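# Sort pale pieces from black ones into the pan

## Task

Find each light-coloured piece mixed in with the dried black pieces and place every one of them in the pan, making sure none of the black pieces end up inside the pan.

## Robot and tools

Robot: two arms, left_arm and right_arm, each ending in a five-finger hand (right_arm has a right hand, left_arm its mirror-image left hand). Base positions in the scene frame: left_arm (+0.005, +0.237, +0.033) m, right_arm (+0.025, -0.296, +0.002) m, both nearly unrotated. A post stands behind the arms. Objects may occasionally get a brief push from outside.

Frames. Scene frame: origin at table-top height midway between the arms, +z up, +x out over the table, left_arm on the +y side (image left/right does not follow the arm names). Reported end_effector_position (m) and end_effector_quat_wxyz of each arm are in that arm's own base frame. Fixed camera cam_high and the table use the scene frame. Move offsets are along the axes of each arm's current Hand target. The hand point sits 0.05 m in front of the palm; its +z runs along the straight fingers, +y out of the palm, +x across the palm away from the thumb on the right hand (toward the thumb on the left hand). Straight fingers end 0.06-0.07 m past the point and lie 0.06 m behind it along -y. A wrist bracket on the little-finger side can strike objects.

The row (28 numbers, all in [-1, 1], always both arms): left_arm dx, dy, dz, rx, ry, rz; left hand little, ring, middle, index, thumb_bend, thumb_turn, force_limit, speed; then the same 14 for right_arm. Pose numbers are offsets, not poses: they are measured from the arm's Hand target at the start of the action (or move), along that target's axes; 1.0 equals 0.6 m for dx-dz and 180 degrees for rx-rz, with rx, ry, rz one rotation vector. Every row in an action counts from that same start, and a repeated offset moves the arm again. All six pose numbers 0 means no new pose request. Finger targets are absolute positions: +1 open/straight, -1 curled; thumb_turn -1 puts the thumb opposite the fingers, +1 beside the palm. force_limit maps -1..+1 to roughly 0..10 N at the fingertip (0..15 N for both thumb motors); speed rises from near zero at -1 to full at +0.48 and above. There is no 'no change' value: to keep a hand as it is, resend its last executed eight numbers (before any was sent, use hand_measured plus hand_force_limit and hand_speed). With the thumb turned in, the hand grips things about 0.035-0.065 m thick; thumb tip against index pad can pinch light items. For a soft grip close with speed at -0.94 or below. To squeeze more, raise force_limit and send a target further closed than hand_measured; to loosen, send one more open.

Tools.
execute_actions(actions, cameras): actions is a list of up to 15-row tables, each row one 1/30 s step; a short table repeats its last row to 15 steps. Images only if actions is empty or cameras is given.
move(target, speed, blend, blocking, cameras): target is one 28-number row or up to 15 rows; every row's offsets count from the Hand targets at the move's start. speed in m/s, 0.002-4.3, default 0.25 (turns up to twice that in rad/s), one number or one per target. blend in m rounds corners; 0 stops at each target. Paths are straight, do not avoid obstacles, and are capped at 10 s. Hand numbers of later targets are sent on arrival. blocking=false returns after about 0.5 s while the move continues.
wait(seconds, cameras): 0-3600 s, sends nothing new. stop(cameras): brakes a running move. zoom_image(camera, region): region [x0, y0, x1, y1] in pixels of the newest image from cam_high, cam_left_wrist or cam_right_wrist, at most 504x504. show_instructions: shows the reference pages. finished_scene(scene=1): ends irreversibly; the goal must hold without the robot.

Results. Hand target is the last commanded pose after clipping (orientation limited to 40 degrees from measured each step); the next offsets start from it. The hand often rests 1-3 cm (up to 5 cm), usually low, short of it without touching anything; a further execute_actions call re-requests it. hand_measured, hand_stopped_by (moving, target, force, stalled, fault) and hand_load_n list six values in motor order; a lost grip shows as load near 0. A move adds a 'move:' line with an ending such as done, off_target, moving, held or fault, and limits such as paced or held. Joint torques are raw drive outputs with offsets. Motor temperatures rise with holding, stretched arms or pushing; 85 °C gives MOTOR HOT, 100 °C drops the arm for 30-60 s. Cameras: cam_high, cam_left_wrist, cam_right_wrist, each 896x504; wrist-camera poses come with images.

Avoid: dropping pieces even a few millimetres, releasing moving parts, fast impacts, hard presses on the table or pan, arms or hands touching each other, overloading fingers, and anything leaving the table (that fails the task). Slow, short moves near contact; a move past the contact point presses harder. To end a press, command the target back beyond the hand point. Keep wrists away from their own base axis to avoid sudden arm swings.

Each tool is called after "Request:" as name([rows], argument=value, ...), one row to a line, values as JSON.

Reference images:

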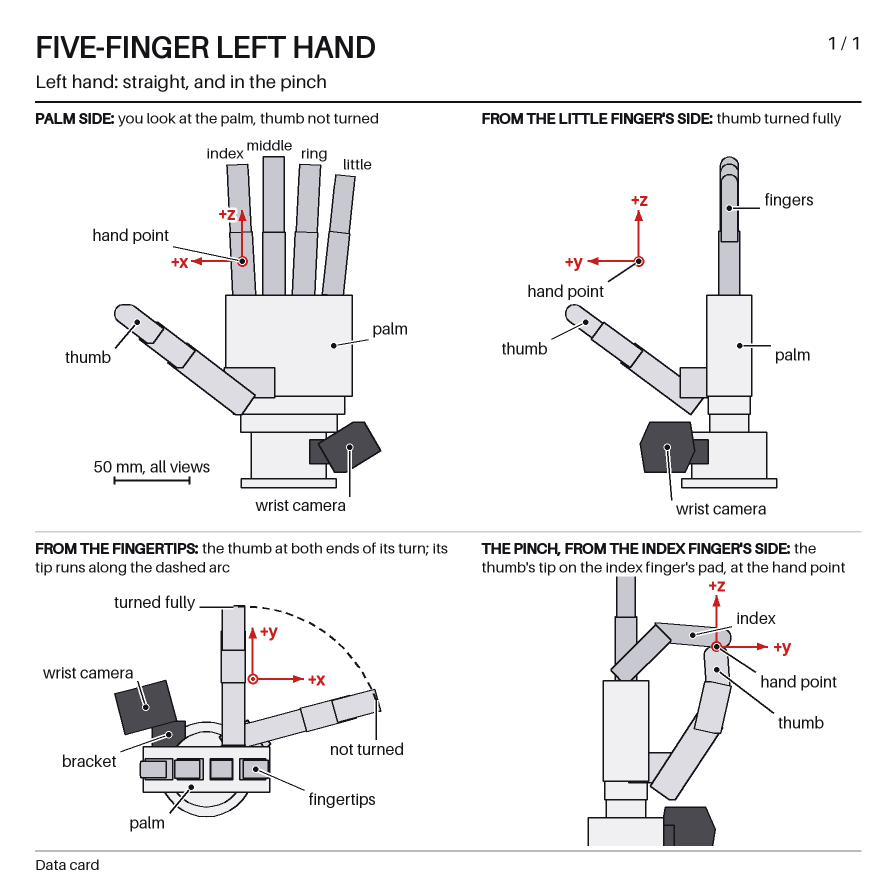

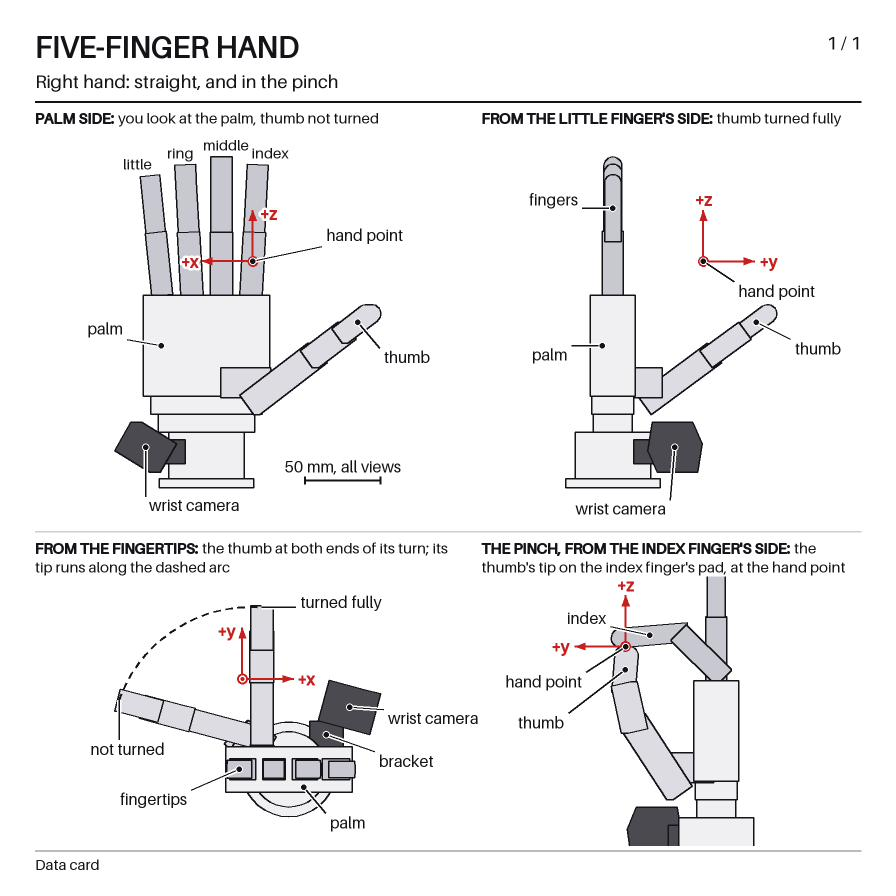

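## Session

Request:
execute_actions(actions=[])

Scene clock: 0.00 s.
left_arm: end_effector_position=(+0.5256, +0.0301, +0.1628) hand_measured=(+1.000, +1.000, +1.000, +1.000, +1.000, +1.000) hand_load_n=(+0.0, -0.5, +0.0, +0.0, +0.0, +0.0) hand_stopped_by=(target, target, target, target, target, target) hand_force_limit=0.00 hand_speed=-0.80 end_effector_quat_wxyz=(+0.092, +0.100, +0.991, -0.009) | right_arm: end_effector_position=(+0.6001, +0.3848, +0.2658) hand_measured=(+1.000, +1.000, +1.000, +1.000, +1.000, +1.000) hand_load_n=(+0.5, +0.0, +0.0, +0.0, +0.0, +0.0) hand_stopped_by=(target, target, target, target, target, target) hand_force_limit=0.00 hand_speed=-0.80 end_effector_quat_wxyz=(+0.507, -0.340, +0.792, -0.001)
Joint positions: left_arm=[-0.054 1.651 1.466 -1.202 0.027 1.717] | right_arm=[0.5 1.609 1.307 -0.208 0.084 1.21]
Joint velocities: within noise
Joint torques (N m): no reading
Motor temperatures (°C): left_arm=[27 26 24 24 24 24] | right_arm=[23 24 24 26 26 24]
Heat: left arm: hottest waist 27 °C; right arm: hottest wrist pitch 26 °C.
Hand target: left_arm +0.5328, +0.0298, +0.1699; +0.102, +0.101, +0.990, -0.009 | right_arm +0.6050, +0.3875, +0.2703; +0.511, -0.339, +0.790, -0.001

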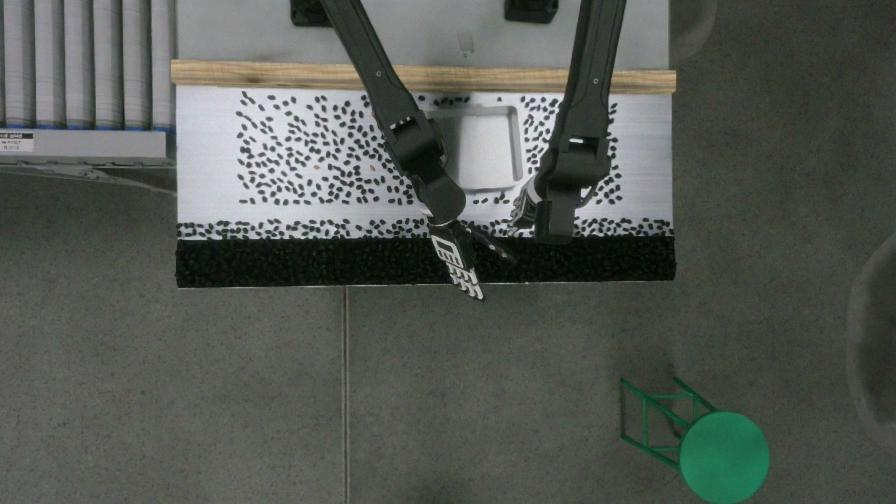

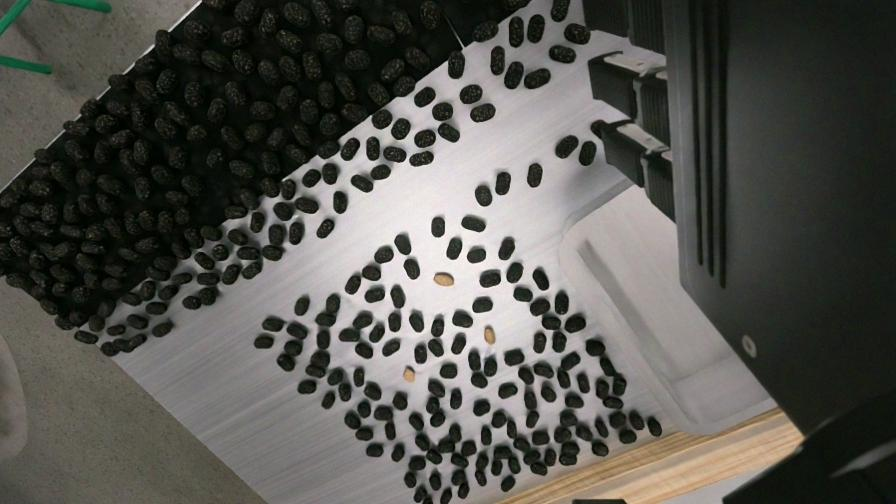

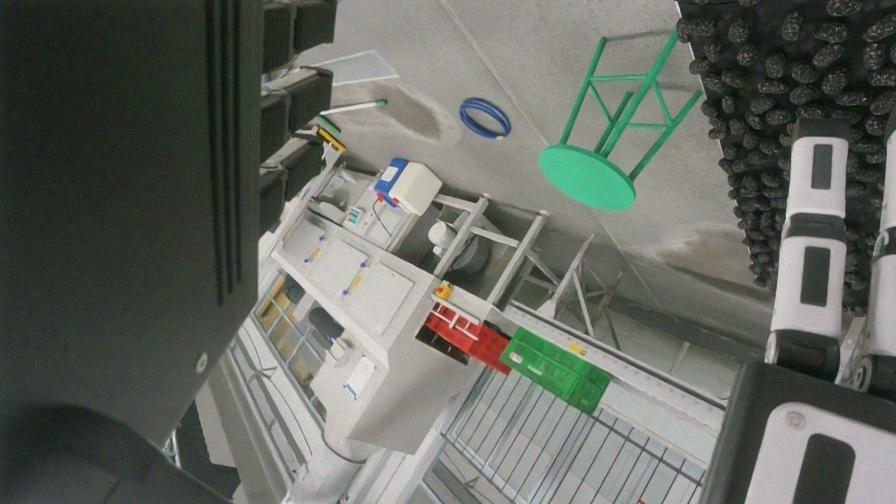

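Request:
zoom_image(camera="cam_high", region=[170, 50, 440, 200])

Request:
zoom_image(camera="cam_high", region=[170, 150, 440, 300])

Request:
zoom_image(camera="cam_high", region=[420, 50, 690, 200])

Request:
zoom_image(camera="cam_high", region=[420, 150, 690, 300])

Scaled by 1.867 from the camera's image (finer frame: 1280x720).

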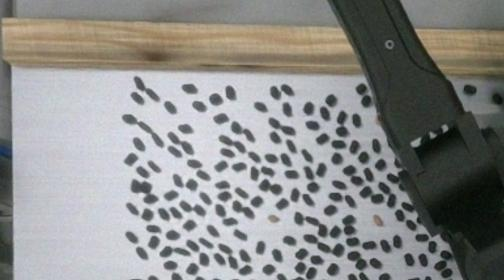

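Scaled by 1.867 from the camera's image (finer frame: 1280x720).

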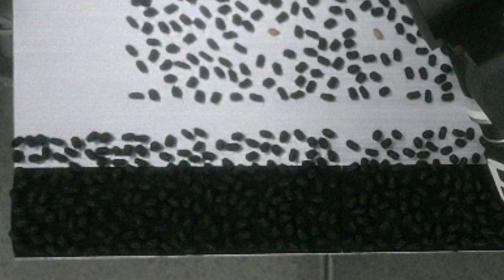

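Scaled by 1.867 from the camera's image (finer frame: 1280x720).

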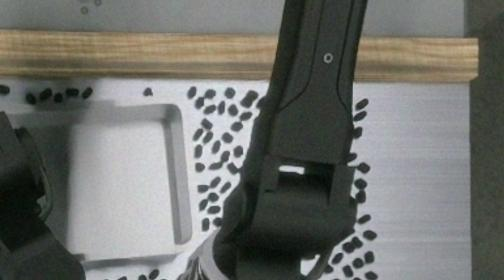

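Scaled by 1.867 from the camera's image (finer frame: 1280x720).

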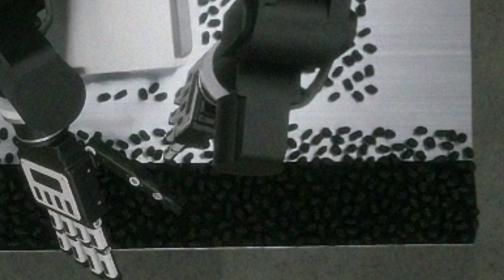

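Request:
move(target=[0,0,0,0,0,0,1,1,1,1,1,1,0,-0.8, 0.346,-0.268,-0.494,0.0313,0.115,-0.2987,1,1,1,0.2,0.6,-0.75,-0.5,-0.3], cameras=["all"])

Scene clock: 189.00 s.
left_arm: end_effector_position=(+0.5256, +0.0301, +0.1628) hand_measured=(+1.000, +1.000, +1.000, +1.000, +1.000, +1.000) hand_load_n=(+0.0, +0.5, +0.0, +0.0, +0.0, +0.0) hand_stopped_by=(target, target, target, target, target, target) hand_force_limit=0.00 hand_speed=-0.80 end_effector_quat_wxyz=(+0.092, +0.100, +0.991, -0.009) | right_arm: end_effector_position=(+0.4038, +0.0546, +0.3096) hand_measured=(+1.000, +1.000, +1.000, +0.200, +0.600, -0.750) hand_load_n=(+0.0, +0.0, +0.0, +0.0, +0.0, -0.5) hand_stopped_by=(target, target, target, target, target, target) hand_force_limit=-0.50 hand_speed=-0.30 end_effector_quat_wxyz=(-0.337, +0.623, -0.625, +0.330)
Joint positions: left_arm=[-0.054 1.651 1.466 -1.202 0.027 1.717] | right_arm=[0.081 0.888 0.996 -0.699 0.06 0.052]
Joint velocities: left_arm=[within noise] | right_arm=[-0.005 -0.005 -0.007 0.002 -0.037 -0.154]
Joint torques (N m): left_arm=[0.03 -15.62 10.95 0.75 0.01 -0.01] | right_arm=[-0.56 -4.54 9.81 1.31 -0.15 -0.19]
Motor temperatures (°C): left_arm=[27 30 34 24 24 24] | right_arm=[23 28 40 26 26 23]
Heat: left arm: hottest elbow 34 °C; right arm: hottest elbow 40 °C.
Hand target: left_arm +0.5328, +0.0298, +0.1699; +0.102, +0.101, +0.990, -0.009 | right_arm +0.4002, +0.0499, +0.3002; -0.326, +0.628, -0.627, +0.326
Off the commanded pose: left_arm 0.010 m, 1 deg | right_arm 0.011 m, 1 deg.
move: off_target (right_arm)
cam_right_wrist: T_world_to_cam=[[-0.51671, -0.2211, -0.82712, 0.48272], [-0.53093, 0.84064, 0.10696, 0.13762], [0.67166, 0.49441, -0.55175, -0.01057]] pos_world=[0.32959, -0.00374, 0.37871]

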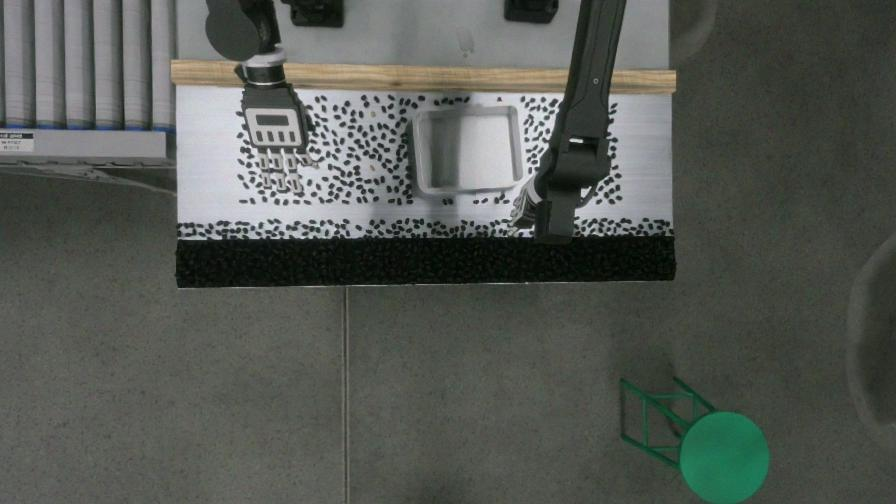

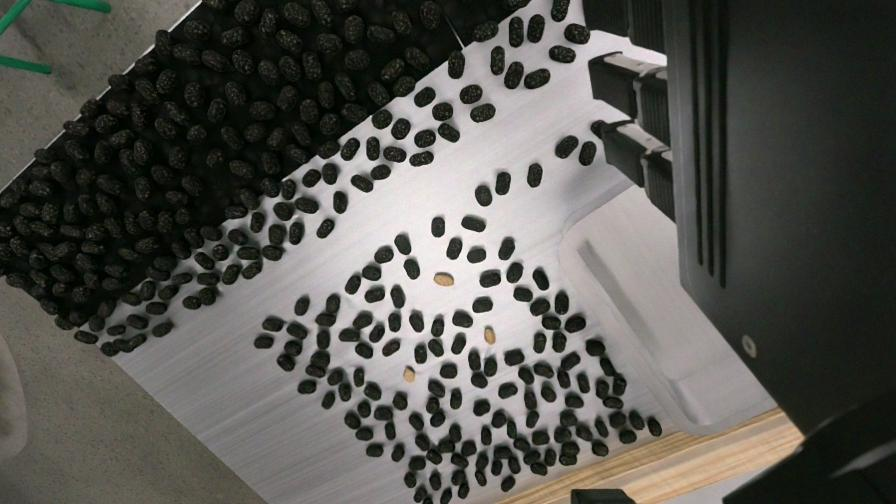

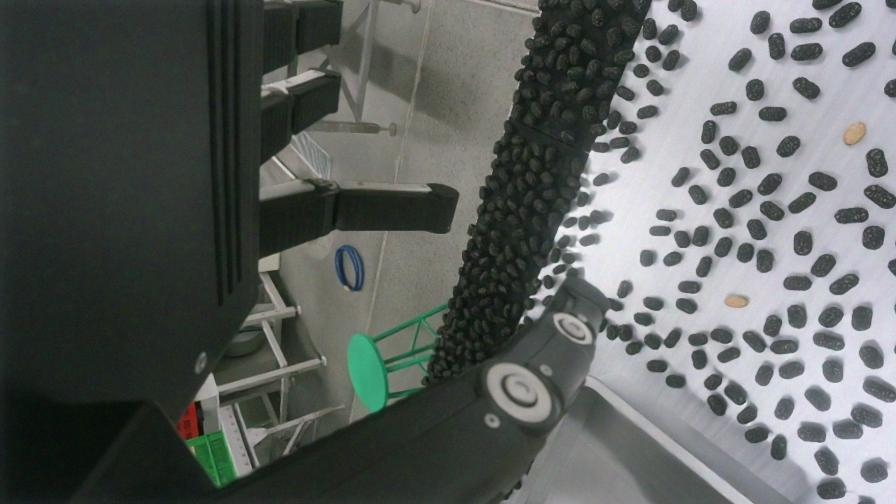

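Request:
zoom_image(camera="cam_high", region=[290, 80, 430, 220])

Request:
zoom_image(camera="cam_high", region=[390, 80, 530, 220])

Scaled by 3.600 from the camera's image (finer frame: 1280x720).

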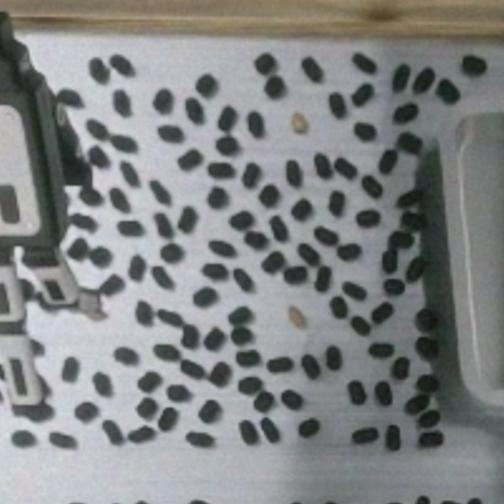

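Scaled by 3.600 from the camera's image (finer frame: 1280x720).

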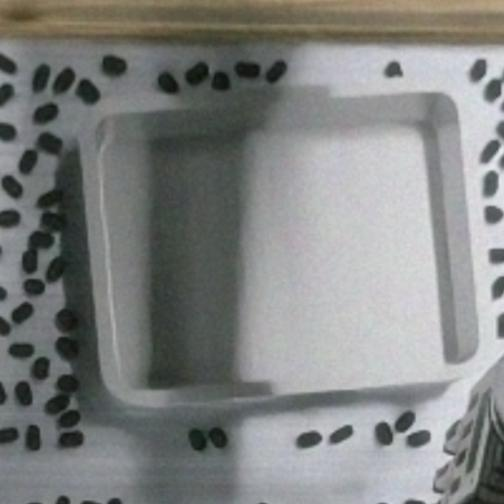

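Request:
move(target=[0.1732,0.1094,-0.2233,0.1629,-0.2199,-0.5286,1,1,1,0.2,0.6,-0.75,-0.5,-0.3, 0.5,0.0273,-0.1843,0,0,0,1,1,1,0.2,0.6,-0.75,-0.5,-0.3], cameras=["all"])

Scene clock: 252.17 s.
left_arm: end_effector_position=(+0.4191, +0.1179, +0.2805) hand_measured=(+1.000, +1.000, +1.000, +0.200, +0.600, -0.750) hand_load_n=(+0.0, +0.0, +0.0, +0.0, +0.0, +0.0) hand_stopped_by=(target, target, target, target, target, target) hand_force_limit=-0.50 hand_speed=-0.30 end_effector_quat_wxyz=(-0.321, +0.625, -0.635, +0.323) | right_arm: end_effector_position=(+0.2982, -0.2400, +0.3337) hand_measured=(+1.000, +1.000, +1.000, +0.200, +0.600, -0.750) hand_load_n=(+0.0, +0.0, +0.0, +0.0, +0.0, +0.0) hand_stopped_by=(target, target, target, target, target, target) hand_force_limit=-0.50 hand_speed=-0.30 end_effector_quat_wxyz=(-0.331, +0.626, -0.634, +0.312)
Joint positions: left_arm=[0.468 1.053 1.045 -0.674 0.383 0.3] | right_arm=[-1 1.089 1.241 -1.1 -0.763 -0.73]
Joint velocities: left_arm=[-0.005 0.005 -0.046 0.002 -0.007 -0.007] | right_arm=[within noise]
Joint torques (N m): left_arm=[0.38 -7.65 9.62 2.35 0.13 -0.15] | right_arm=[-0.44 -5.77 14.04 0.76 -0.6 -0.19]
Motor temperatures (°C): left_arm=[27 31 34 24 24 24] | right_arm=[23 26 35 26 26 23]
Heat: left arm: hottest elbow 34 °C; right arm: hottest elbow 35 °C.
Hand target: left_arm +0.4195, +0.1196, +0.2802; -0.326, +0.628, -0.627, +0.326 | right_arm +0.3005, -0.2502, +0.3504; -0.326, +0.628, -0.627, +0.326
Off the commanded pose: left_arm 0.002 m, 1 deg | right_arm 0.020 m, 2 deg.
move: off_target (right_arm)
cam_left_wrist: T_world_to_cam=[[0.55986, -0.33031, 0.7599, -0.40488], [-0.56835, -0.82044, 0.06211, 0.31948], [0.60294, -0.46666, -0.64707, 0.09294]] pos_world=[0.35222, 0.17174, 0.34796]
cam_right_wrist: T_world_to_cam=[[-0.5478, -0.20512, -0.81107, 0.39073], [-0.52603, 0.83831, 0.14327, 0.31239], [0.65055, 0.50513, -0.56713, 0.23331]] pos_world=[0.22659, -0.29959, 0.40447]

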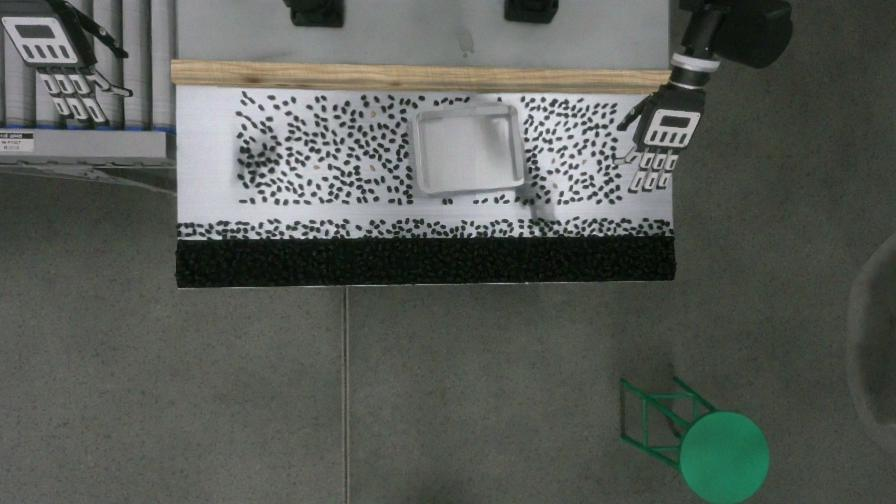

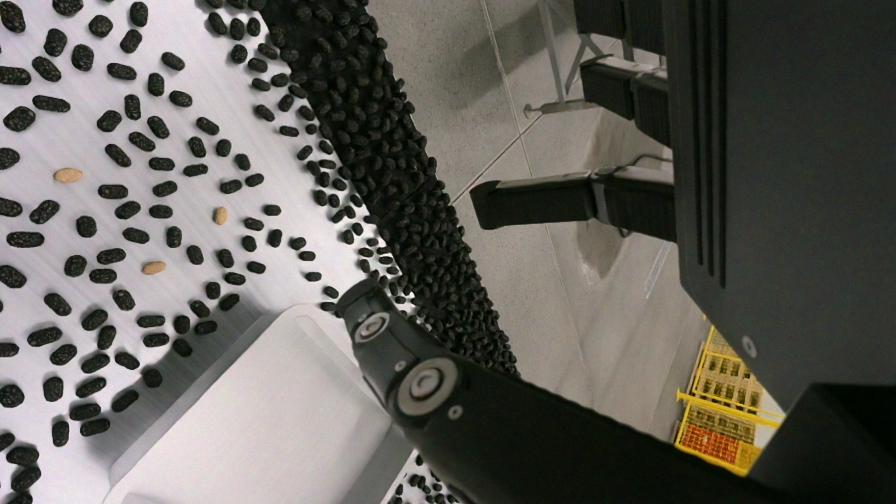

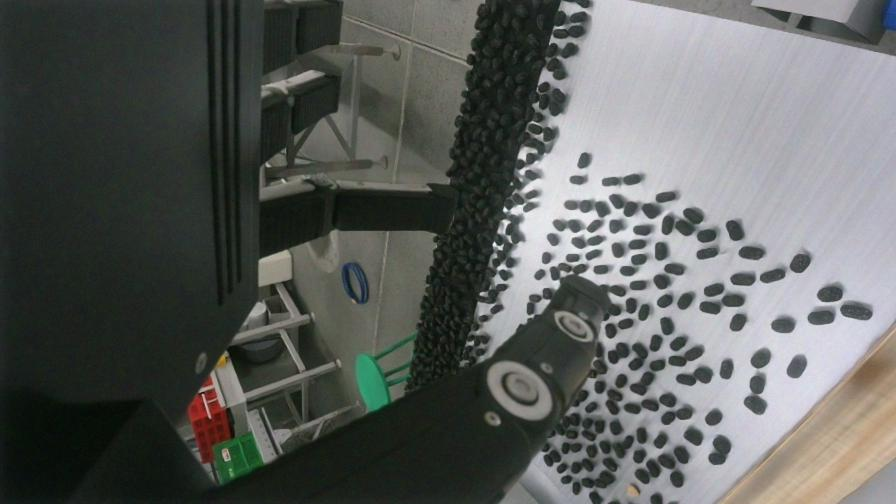

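Request:
zoom_image(camera="cam_high", region=[230, 85, 330, 215])

Request:
zoom_image(camera="cam_high", region=[320, 85, 420, 215])

Request:
zoom_image(camera="cam_high", region=[515, 85, 635, 215])

Request:
zoom_image(camera="cam_high", region=[170, 205, 430, 295])

Request:
zoom_image(camera="cam_high", region=[420, 205, 680, 295])

Scaled by 3.877 from the camera's image (finer frame: 1280x720).

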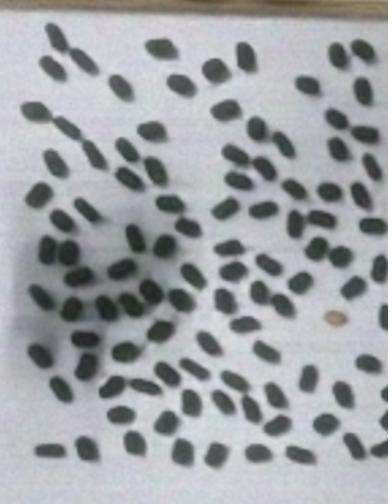

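Scaled by 3.877 from the camera's image (finer frame: 1280x720).

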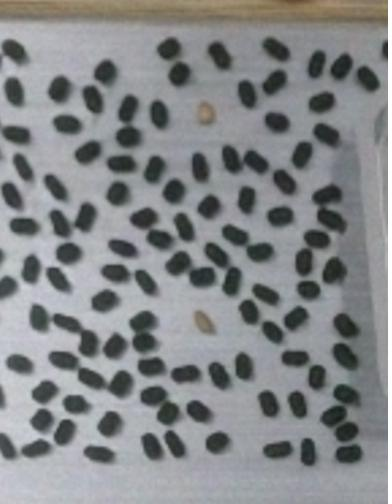

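Scaled by 3.877 from the camera's image (finer frame: 1280x720).

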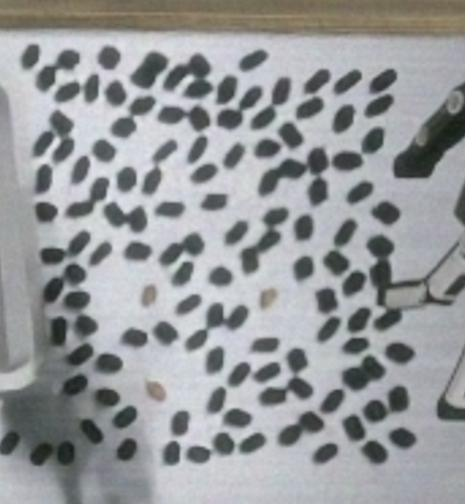

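Scaled by 1.938 from the camera's image (finer frame: 1280x720).

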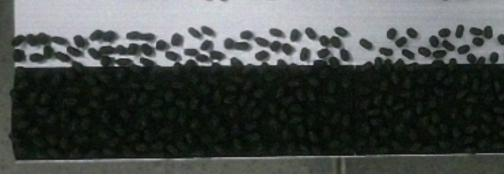

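Scaled by 1.938 from the camera's image (finer frame: 1280x720).

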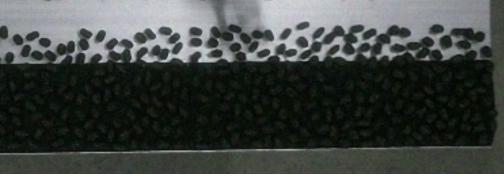

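Request:
execute_actions([
  [[0,0,0,0,0,0,1,1,1,-0.2,0.4,-0.75,-0.5,-0.5, 0,0,0,0,0,0,1,1,1,-0.2,0.4,-0.75,-0.5,-0.5]],
], cameras=["cam_left_wrist","cam_right_wrist"])

Scene clock: 293.77 s.
left_arm: end_effector_position=(+0.4192, +0.1179, +0.2805) hand_measured=(+1.000, +1.000, +1.000, -0.200, +0.400, -0.750) hand_load_n=(+0.0, -0.5, +0.0, +0.0, +0.0, +0.0) hand_stopped_by=(target, target, target, target, target, target) hand_force_limit=-0.50 hand_speed=-0.50 end_effector_quat_wxyz=(-0.321, +0.625, -0.634, +0.323) | right_arm: end_effector_position=(+0.2982, -0.2399, +0.3337) hand_measured=(+1.000, +1.000, +1.000, -0.200, +0.400, -0.750) hand_load_n=(+0.0, +0.0, +0.0, +0.0, +0.0, +0.0) hand_stopped_by=(target, target, target, target, target, target) hand_force_limit=-0.50 hand_speed=-0.50 end_effector_quat_wxyz=(-0.331, +0.626, -0.634, +0.312)
Joint positions: left_arm=[0.468 1.053 1.045 -0.674 0.383 0.299] | right_arm=[-1 1.089 1.241 -1.1 -0.763 -0.73]
Joint torques (N m): left_arm=[0.38 -7.59 9.59 2.35 0.13 -0.15] | right_arm=[-0.38 -5.77 14.02 0.75 -0.59 -0.19]
Heat: left arm: hottest elbow 33 °C; right arm: hottest elbow 39 °C.
Hand target: left_arm +0.4195, +0.1196, +0.2802; -0.326, +0.628, -0.627, +0.326 | right_arm +0.3005, -0.2501, +0.3504; -0.326, +0.628, -0.627, +0.326
Off the commanded pose: left_arm 0.002 m, 1 deg | right_arm 0.020 m, 2 deg.
cam_left_wrist: T_world_to_cam=[[0.56003, -0.32959, 0.76009, -0.40513], [-0.56796, -0.82067, 0.06261, 0.3192], [0.60315, -0.46677, -0.64679, 0.09278]] pos_world=[0.35222, 0.17174, 0.34796]
cam_right_wrist: T_world_to_cam=[[-0.54745, -0.20548, -0.81122, 0.39066], [-0.52643, 0.83812, 0.14297, 0.3126], [0.65052, 0.50531, -0.567, 0.23325]] pos_world=[0.22669, -0.29959, 0.40447]

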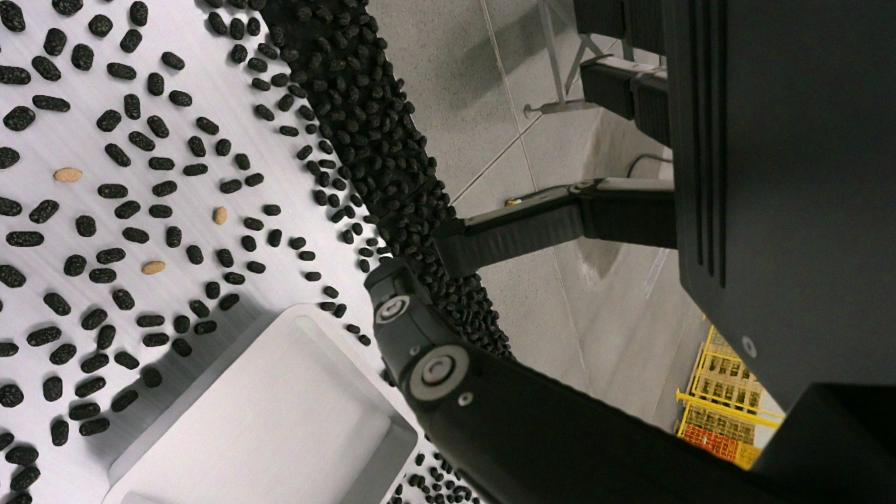

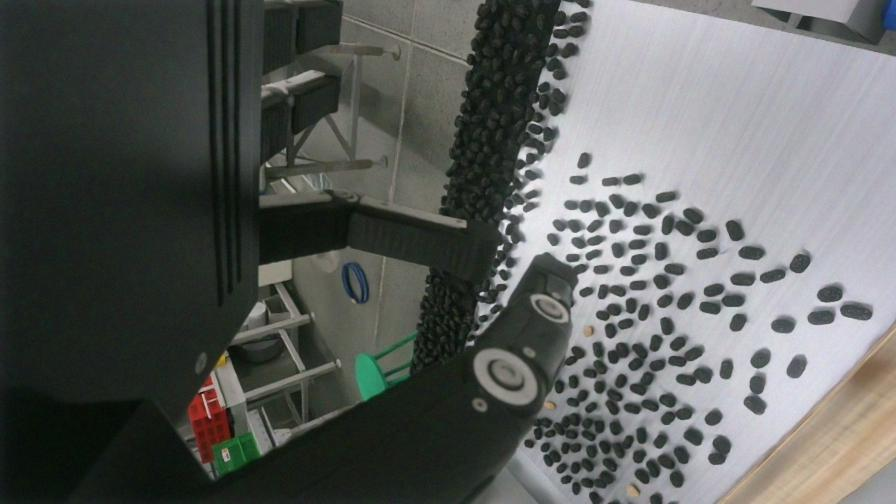

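Request:
execute_actions([
  [[0,0,0,0,0,0,1,1,1,-0.3,0.4,-0.75,-0.5,-0.7, 0,0,0,0,0,0,1,1,1,-0.3,0.4,-0.75,-0.5,-0.7]],
], cameras=["cam_left_wrist","cam_right_wrist"])

Request:
execute_actions([
  [[0,0,0,0,0,0,1,1,1,-0.4,0.3,-0.75,-0.6,-0.8, 0,0,0,0,0,0,1,1,1,-0.4,0.3,-0.75,-0.6,-0.8]],
], cameras=["cam_left_wrist","cam_right_wrist"])

Scene clock: 308.23 s.
left_arm: end_effector_position=(+0.4192, +0.1179, +0.2805) hand_measured=(+1.000, +1.000, +1.000, -0.300, +0.400, -0.750) hand_load_n=(+0.0, +0.0, +0.0, +0.0, +0.0, +0.0) hand_stopped_by=(target, target, target, target, target, target) hand_force_limit=-0.50 hand_speed=-0.70 end_effector_quat_wxyz=(-0.321, +0.625, -0.634, +0.323) | right_arm: end_effector_position=(+0.2982, -0.2399, +0.3337) hand_measured=(+1.000, +1.000, +1.000, -0.300, +0.400, -0.750) hand_load_n=(+0.0, +0.0, +0.0, +0.0, +0.0, +0.0) hand_stopped_by=(target, target, target, target, target, target) hand_force_limit=-0.50 hand_speed=-0.70 end_effector_quat_wxyz=(-0.331, +0.626, -0.634, +0.312)
Joint positions: left_arm=[0.468 1.053 1.045 -0.674 0.383 0.299] | right_arm=[-1 1.089 1.241 -1.1 -0.763 -0.73]
Joint torques (N m): left_arm=[0.32 -7.65 9.59 2.36 0.13 -0.14] | right_arm=[-0.44 -5.71 14.04 0.77 -0.59 -0.18]
Motor temperatures (°C): left_arm=[27 29 33 24 24 24] | right_arm=[23 26 40 26 27 23]
Heat: left arm: hottest elbow 33 °C; right arm: hottest elbow 40 °C.
Hand target: left_arm +0.4195, +0.1196, +0.2802; -0.326, +0.628, -0.627, +0.326 | right_arm +0.3005, -0.2501, +0.3504; -0.326, +0.628, -0.627, +0.326
Off the commanded pose: left_arm 0.002 m, 1 deg | right_arm 0.020 m, 2 deg.
cam_left_wrist: T_world_to_cam=[[0.56003, -0.32959, 0.76009, -0.40513], [-0.56796, -0.82067, 0.06261, 0.3192], [0.60315, -0.46677, -0.64679, 0.09278]] pos_world=[0.35222, 0.17174, 0.34796]
cam_right_wrist: T_world_to_cam=[[-0.54745, -0.20548, -0.81122, 0.39066], [-0.52643, 0.83812, 0.14297, 0.3126], [0.65052, 0.50531, -0.567, 0.23325]] pos_world=[0.22669, -0.29959, 0.40447]

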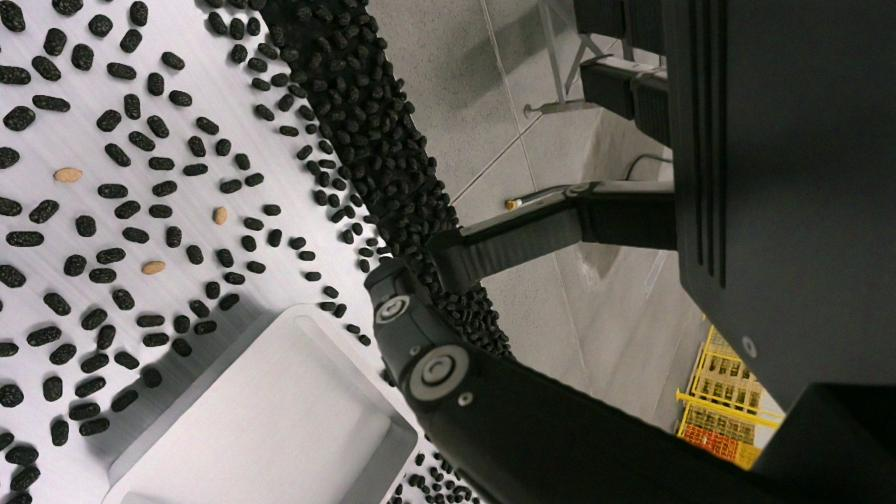

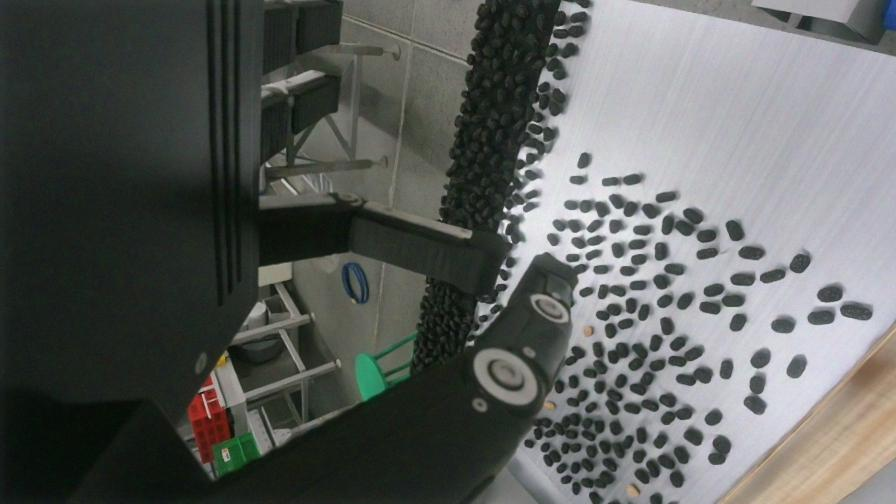

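Scene clock: 308.93 s.
left_arm: end_effector_position=(+0.4192, +0.1179, +0.2805) hand_measured=(+1.000, +1.000, +1.000, -0.400, +0.328, -0.750) hand_load_n=(+0.0, +0.0, +0.0, +2.5, +4.5, +0.0) hand_stopped_by=(target, target, target, force, force, target) hand_force_limit=-0.60 hand_speed=-0.80 end_effector_quat_wxyz=(-0.321, +0.625, -0.634, +0.323) | right_arm: end_effector_position=(+0.2982, -0.2399, +0.3337) hand_measured=(+1.000, +1.000, +1.000, -0.398, +0.328, -0.750) hand_load_n=(+0.0, +0.0, +0.0, +3.0, +4.5, +0.0) hand_stopped_by=(target, target, target, force, force, target) hand_force_limit=-0.60 hand_speed=-0.80 end_effector_quat_wxyz=(-0.331, +0.626, -0.634, +0.312)
Joint positions: left_arm=[0.468 1.053 1.045 -0.674 0.383 0.299] | right_arm=[-1 1.089 1.241 -1.1 -0.763 -0.73]
Joint torques (N m): left_arm=[0.38 -7.65 9.61 2.36 0.13 -0.15] | right_arm=[-0.32 -5.71 14.02 0.76 -0.59 -0.18]
Heat: left arm: hottest elbow 33 °C; right arm: hottest elbow 40 °C.
Hand target: left_arm +0.4195, +0.1196, +0.2802; -0.326, +0.628, -0.627, +0.326 | right_arm +0.3005, -0.2501, +0.3504; -0.326, +0.628, -0.627, +0.326
Off the commanded pose: left_arm 0.002 m, 1 deg | right_arm 0.020 m, 2 deg.
cam_left_wrist: T_world_to_cam=[[0.56003, -0.32959, 0.76009, -0.40513], [-0.56796, -0.82067, 0.06261, 0.3192], [0.60315, -0.46677, -0.64679, 0.09278]] pos_world=[0.35222, 0.17174, 0.34796]
cam_right_wrist: T_world_to_cam=[[-0.54745, -0.20548, -0.81122, 0.39066], [-0.52643, 0.83812, 0.14297, 0.3126], [0.65052, 0.50531, -0.567, 0.23325]] pos_world=[0.22669, -0.29959, 0.40447]

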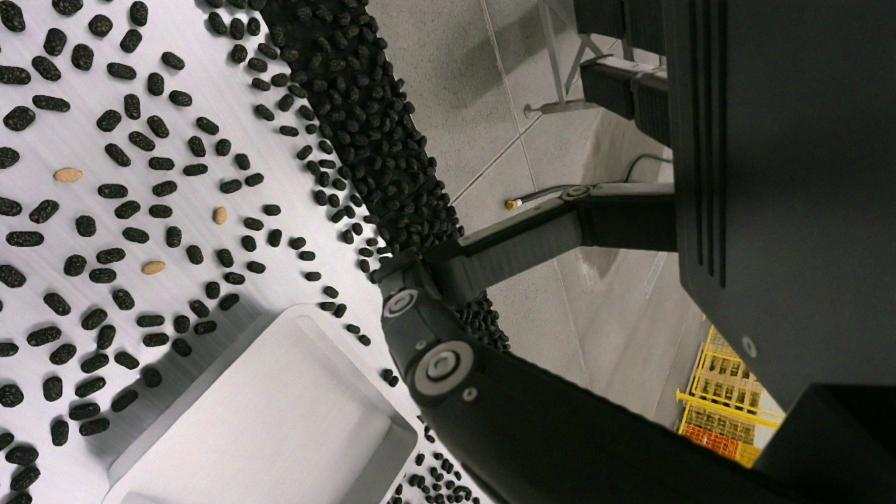

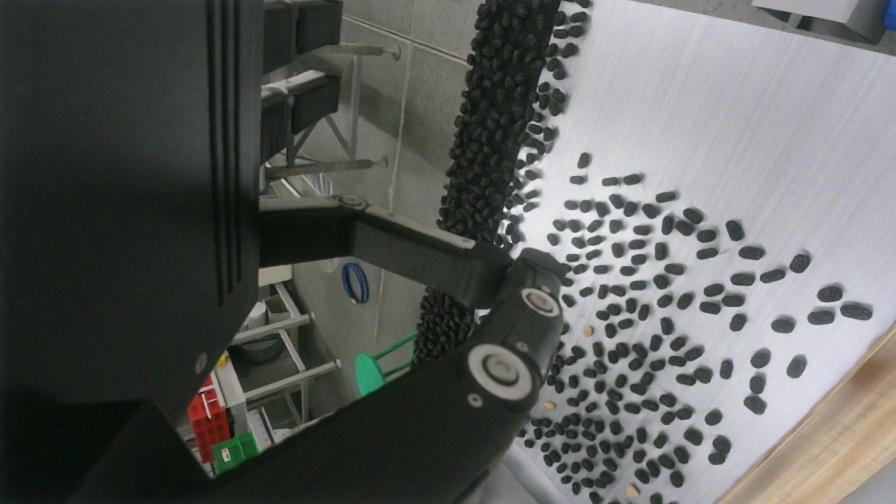

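Request:
move(target=[0.0327,0.1977,0.2413,0,0.2048,0.1435,1,1,1,-0.1,0.5,-0.75,-0.5,-0.3, 0,0,0,0,0,0,1,1,1,-0.1,0.5,-0.75,-0.5,-0.3], cameras=["all"])

Scene clock: 403.23 s.
left_arm: end_effector_position=(+0.4536, +0.0949, +0.0868) hand_measured=(+1.000, +1.000, +1.000, -0.100, +0.500, -0.750) hand_load_n=(+0.0, +0.0, +0.0, +0.0, +0.0, +0.0) hand_stopped_by=(target, target, target, target, target, target) hand_force_limit=-0.50 hand_speed=-0.30 end_effector_quat_wxyz=(+0.163, -0.356, +0.816, -0.427) | right_arm: end_effector_position=(+0.2982, -0.2399, +0.3337) hand_measured=(+1.000, +1.000, +1.000, -0.100, +0.500, -0.750) hand_load_n=(+0.0, +0.0, +0.0, +0.0, +0.0, +0.0) hand_stopped_by=(target, target, target, target, target, target) hand_force_limit=-0.50 hand_speed=-0.30 end_effector_quat_wxyz=(-0.331, +0.626, -0.634, +0.312)
Joint positions: left_arm=[0.487 1.56 1.029 -0.663 0.893 1.053] | right_arm=[-1 1.089 1.241 -1.1 -0.763 -0.73]
Joint torques (N m): left_arm=[-0.44 -12.45 12.23 0.5 0.8 0.14] | right_arm=[-0.44 -5.83 14.02 0.76 -0.59 -0.18]
Heat: left arm: hottest elbow 34 °C; right arm: hottest elbow 43 °C.
Hand target: left_arm +0.4697, +0.1001, +0.1000; +0.176, -0.340, +0.820, -0.426 | right_arm +0.3005, -0.2501, +0.3504; -0.326, +0.628, -0.627, +0.326
Off the commanded pose: left_arm 0.021 m, 2 deg | right_arm 0.020 m, 2 deg.
move: off_target (left_arm)
cam_left_wrist: T_world_to_cam=[[0.20292, -0.59946, 0.77426, -0.09834], [-0.97381, -0.20635, 0.09546, 0.45497], [0.10254, -0.77335, -0.62563, 0.19035]] pos_world=[0.44349, 0.18214, 0.15179]
cam_right_wrist: T_world_to_cam=[[-0.54745, -0.20548, -0.81122, 0.39066], [-0.52643, 0.83812, 0.14297, 0.3126], [0.65052, 0.50531, -0.567, 0.23325]] pos_world=[0.22669, -0.29959, 0.40447]

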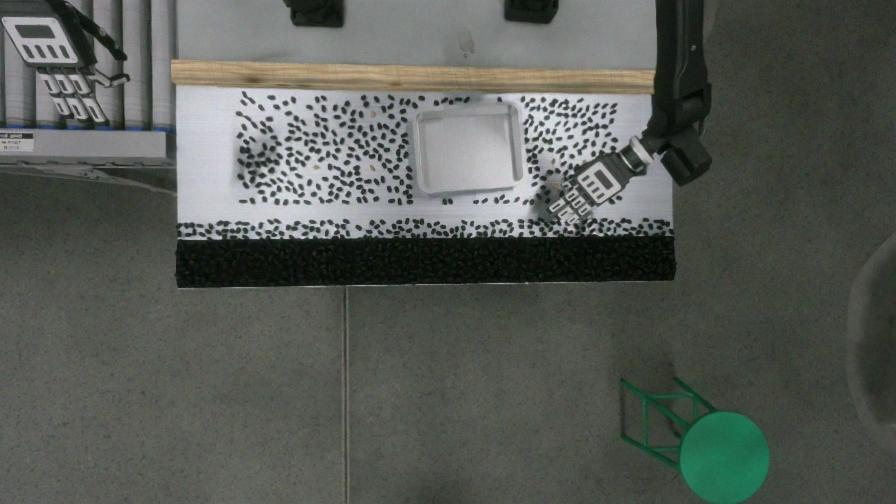

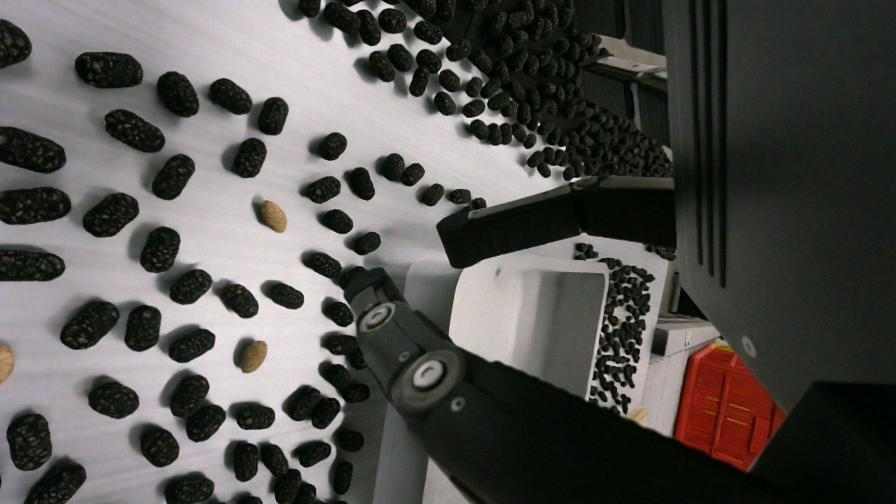

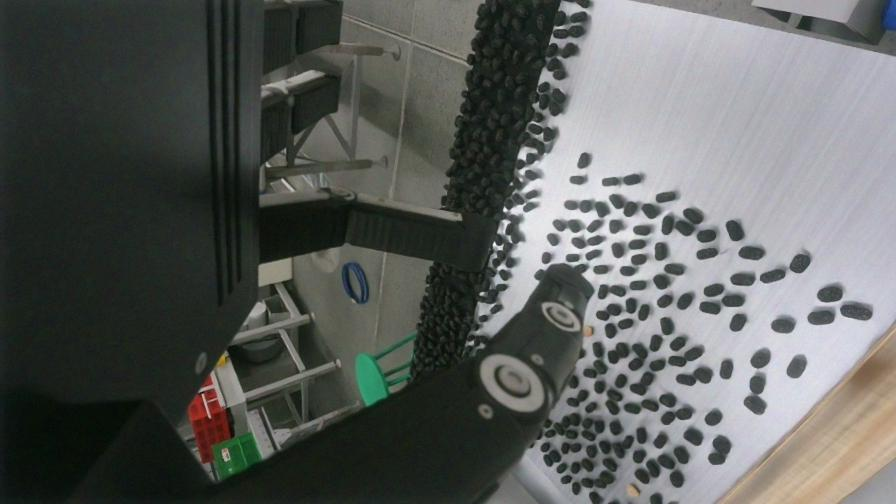

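Request:
move(target=[0.0022,0.0778,0.0982,0,0,0,1,1,1,-0.1,0.5,-0.75,-0.5,-0.3, 0,0,0,0,0,0,1,1,1,-0.1,0.5,-0.75,-0.5,-0.3], cameras=["cam_left_wrist"], speed=0.12)

Scene clock: 430.40 s.
left_arm: end_effector_position=(+0.4841, +0.0873, +0.0335) hand_measured=(+1.000, +1.000, +1.000, -0.100, +0.500, -0.750) hand_load_n=(+0.0, +0.0, +0.0, +0.0, +0.0, +0.0) hand_stopped_by=(target, target, target, target, target, target) hand_force_limit=-0.50 hand_speed=-0.30 end_effector_quat_wxyz=(+0.180, -0.336, +0.821, -0.425) | right_arm: end_effector_position=(+0.2982, -0.2399, +0.3337) hand_measured=(+1.000, +1.000, +1.000, -0.100, +0.500, -0.750) hand_load_n=(+0.0, +0.0, +0.0, +0.0, +0.0, +0.0) hand_stopped_by=(target, target, target, target, target, target) hand_force_limit=-0.50 hand_speed=-0.30 end_effector_quat_wxyz=(-0.331, +0.626, -0.634, +0.312)
Joint positions: left_arm=[0.441 1.679 1.005 -0.443 0.878 1.019] | right_arm=[-1 1.089 1.241 -1.1 -0.763 -0.73]
Joint torques (N m): left_arm=[-0.38 -13.51 7.15 1.62 0.58 -0.16] | right_arm=[-0.38 -5.83 14.02 0.76 -0.59 -0.18]
Heat: left arm: hottest elbow 36 °C; right arm: hottest elbow 44 °C.
Hand target: left_arm +0.4839, +0.0840, +0.0279; +0.176, -0.340, +0.820, -0.426 | right_arm +0.3005, -0.2501, +0.3504; -0.326, +0.628, -0.627, +0.326
Off the commanded pose: left_arm 0.007 m, 1 deg | right_arm 0.020 m, 2 deg.
move: done
cam_left_wrist: T_world_to_cam=[[0.15805, -0.62306, 0.76604, -0.04382], [-0.98091, -0.1881, 0.04938, 0.49165], [0.11332, -0.75922, -0.6409, 0.14213]] pos_world=[0.47308, 0.17309, 0.10038]

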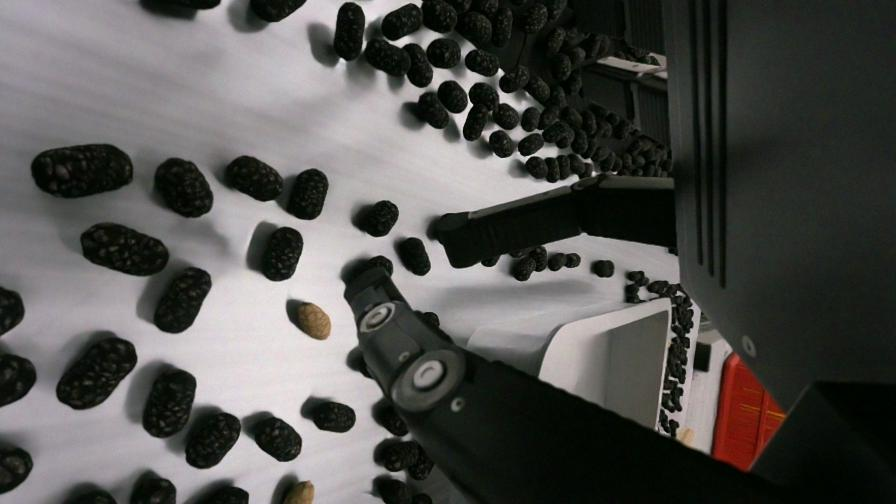

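Request:
move(target=[0.0289,0.0337,-0.0044,0,0,0,1,1,1,-0.1,0.5,-0.75,-0.5,-0.3, 0,0,0,0,0,0,1,1,1,-0.1,0.5,-0.75,-0.5,-0.3], cameras=["cam_left_wrist"], speed=0.08)

Scene clock: 468.57 s.
left_arm: end_effector_position=(+0.4607, +0.0776, +0.0114) hand_measured=(+1.000, +1.000, +1.000, -0.100, +0.500, -0.750) hand_load_n=(+0.0, +0.0, +0.0, +0.0, +0.0, +0.5) hand_stopped_by=(target, target, target, target, target, target) hand_force_limit=-0.50 hand_speed=-0.30 end_effector_quat_wxyz=(+0.166, -0.345, +0.820, -0.427) | right_arm: end_effector_position=(+0.2982, -0.2399, +0.3337) hand_measured=(+1.000, +1.000, +1.000, -0.100, +0.500, -0.750) hand_load_n=(-0.5, +0.0, +0.0, +0.0, +0.0, +0.0) hand_stopped_by=(target, target, target, target, target, target) hand_force_limit=-0.50 hand_speed=-0.30 end_effector_quat_wxyz=(-0.331, +0.626, -0.634, +0.312)
Joint positions: left_arm=[0.444 1.679 0.932 -0.404 0.881 1.018] | right_arm=[-1 1.089 1.241 -1.1 -0.763 -0.73]
Joint torques (N m): left_arm=[0.56 -14.21 6.74 1.59 0.78 0.08] | right_arm=[-0.38 -5.83 14.04 0.76 -0.59 -0.18]
Heat: left arm: hottest elbow 32 °C; right arm: hottest elbow 44 °C.
Hand target: left_arm +0.4618, +0.0815, +0.0128; +0.176, -0.340, +0.820, -0.426 | right_arm +0.3005, -0.2501, +0.3504; -0.326, +0.628, -0.627, +0.326
Off the commanded pose: left_arm 0.004 m, 1 deg | right_arm 0.020 m, 2 deg.
move: done
cam_left_wrist: T_world_to_cam=[[0.18226, -0.61006, 0.77111, -0.04148], [-0.97848, -0.18971, 0.08118, 0.46655], [0.09676, -0.76931, -0.63151, 0.13149]] pos_world=[0.45134, 0.16436, 0.07715]

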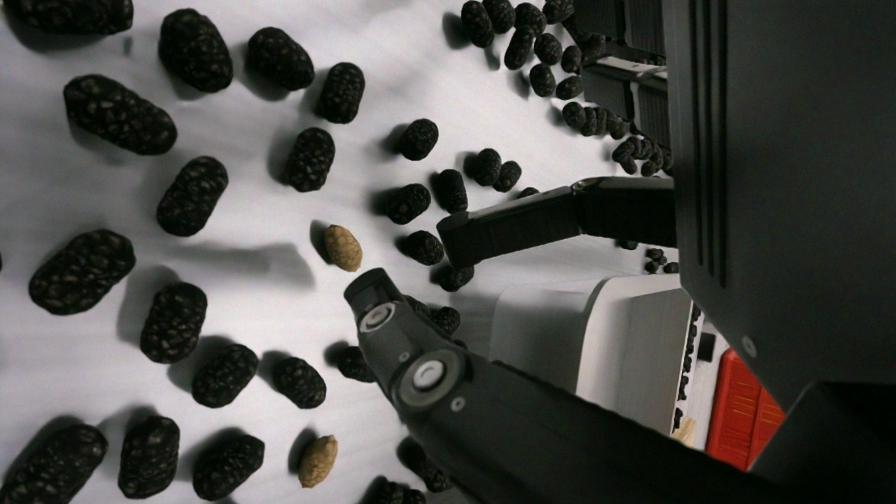

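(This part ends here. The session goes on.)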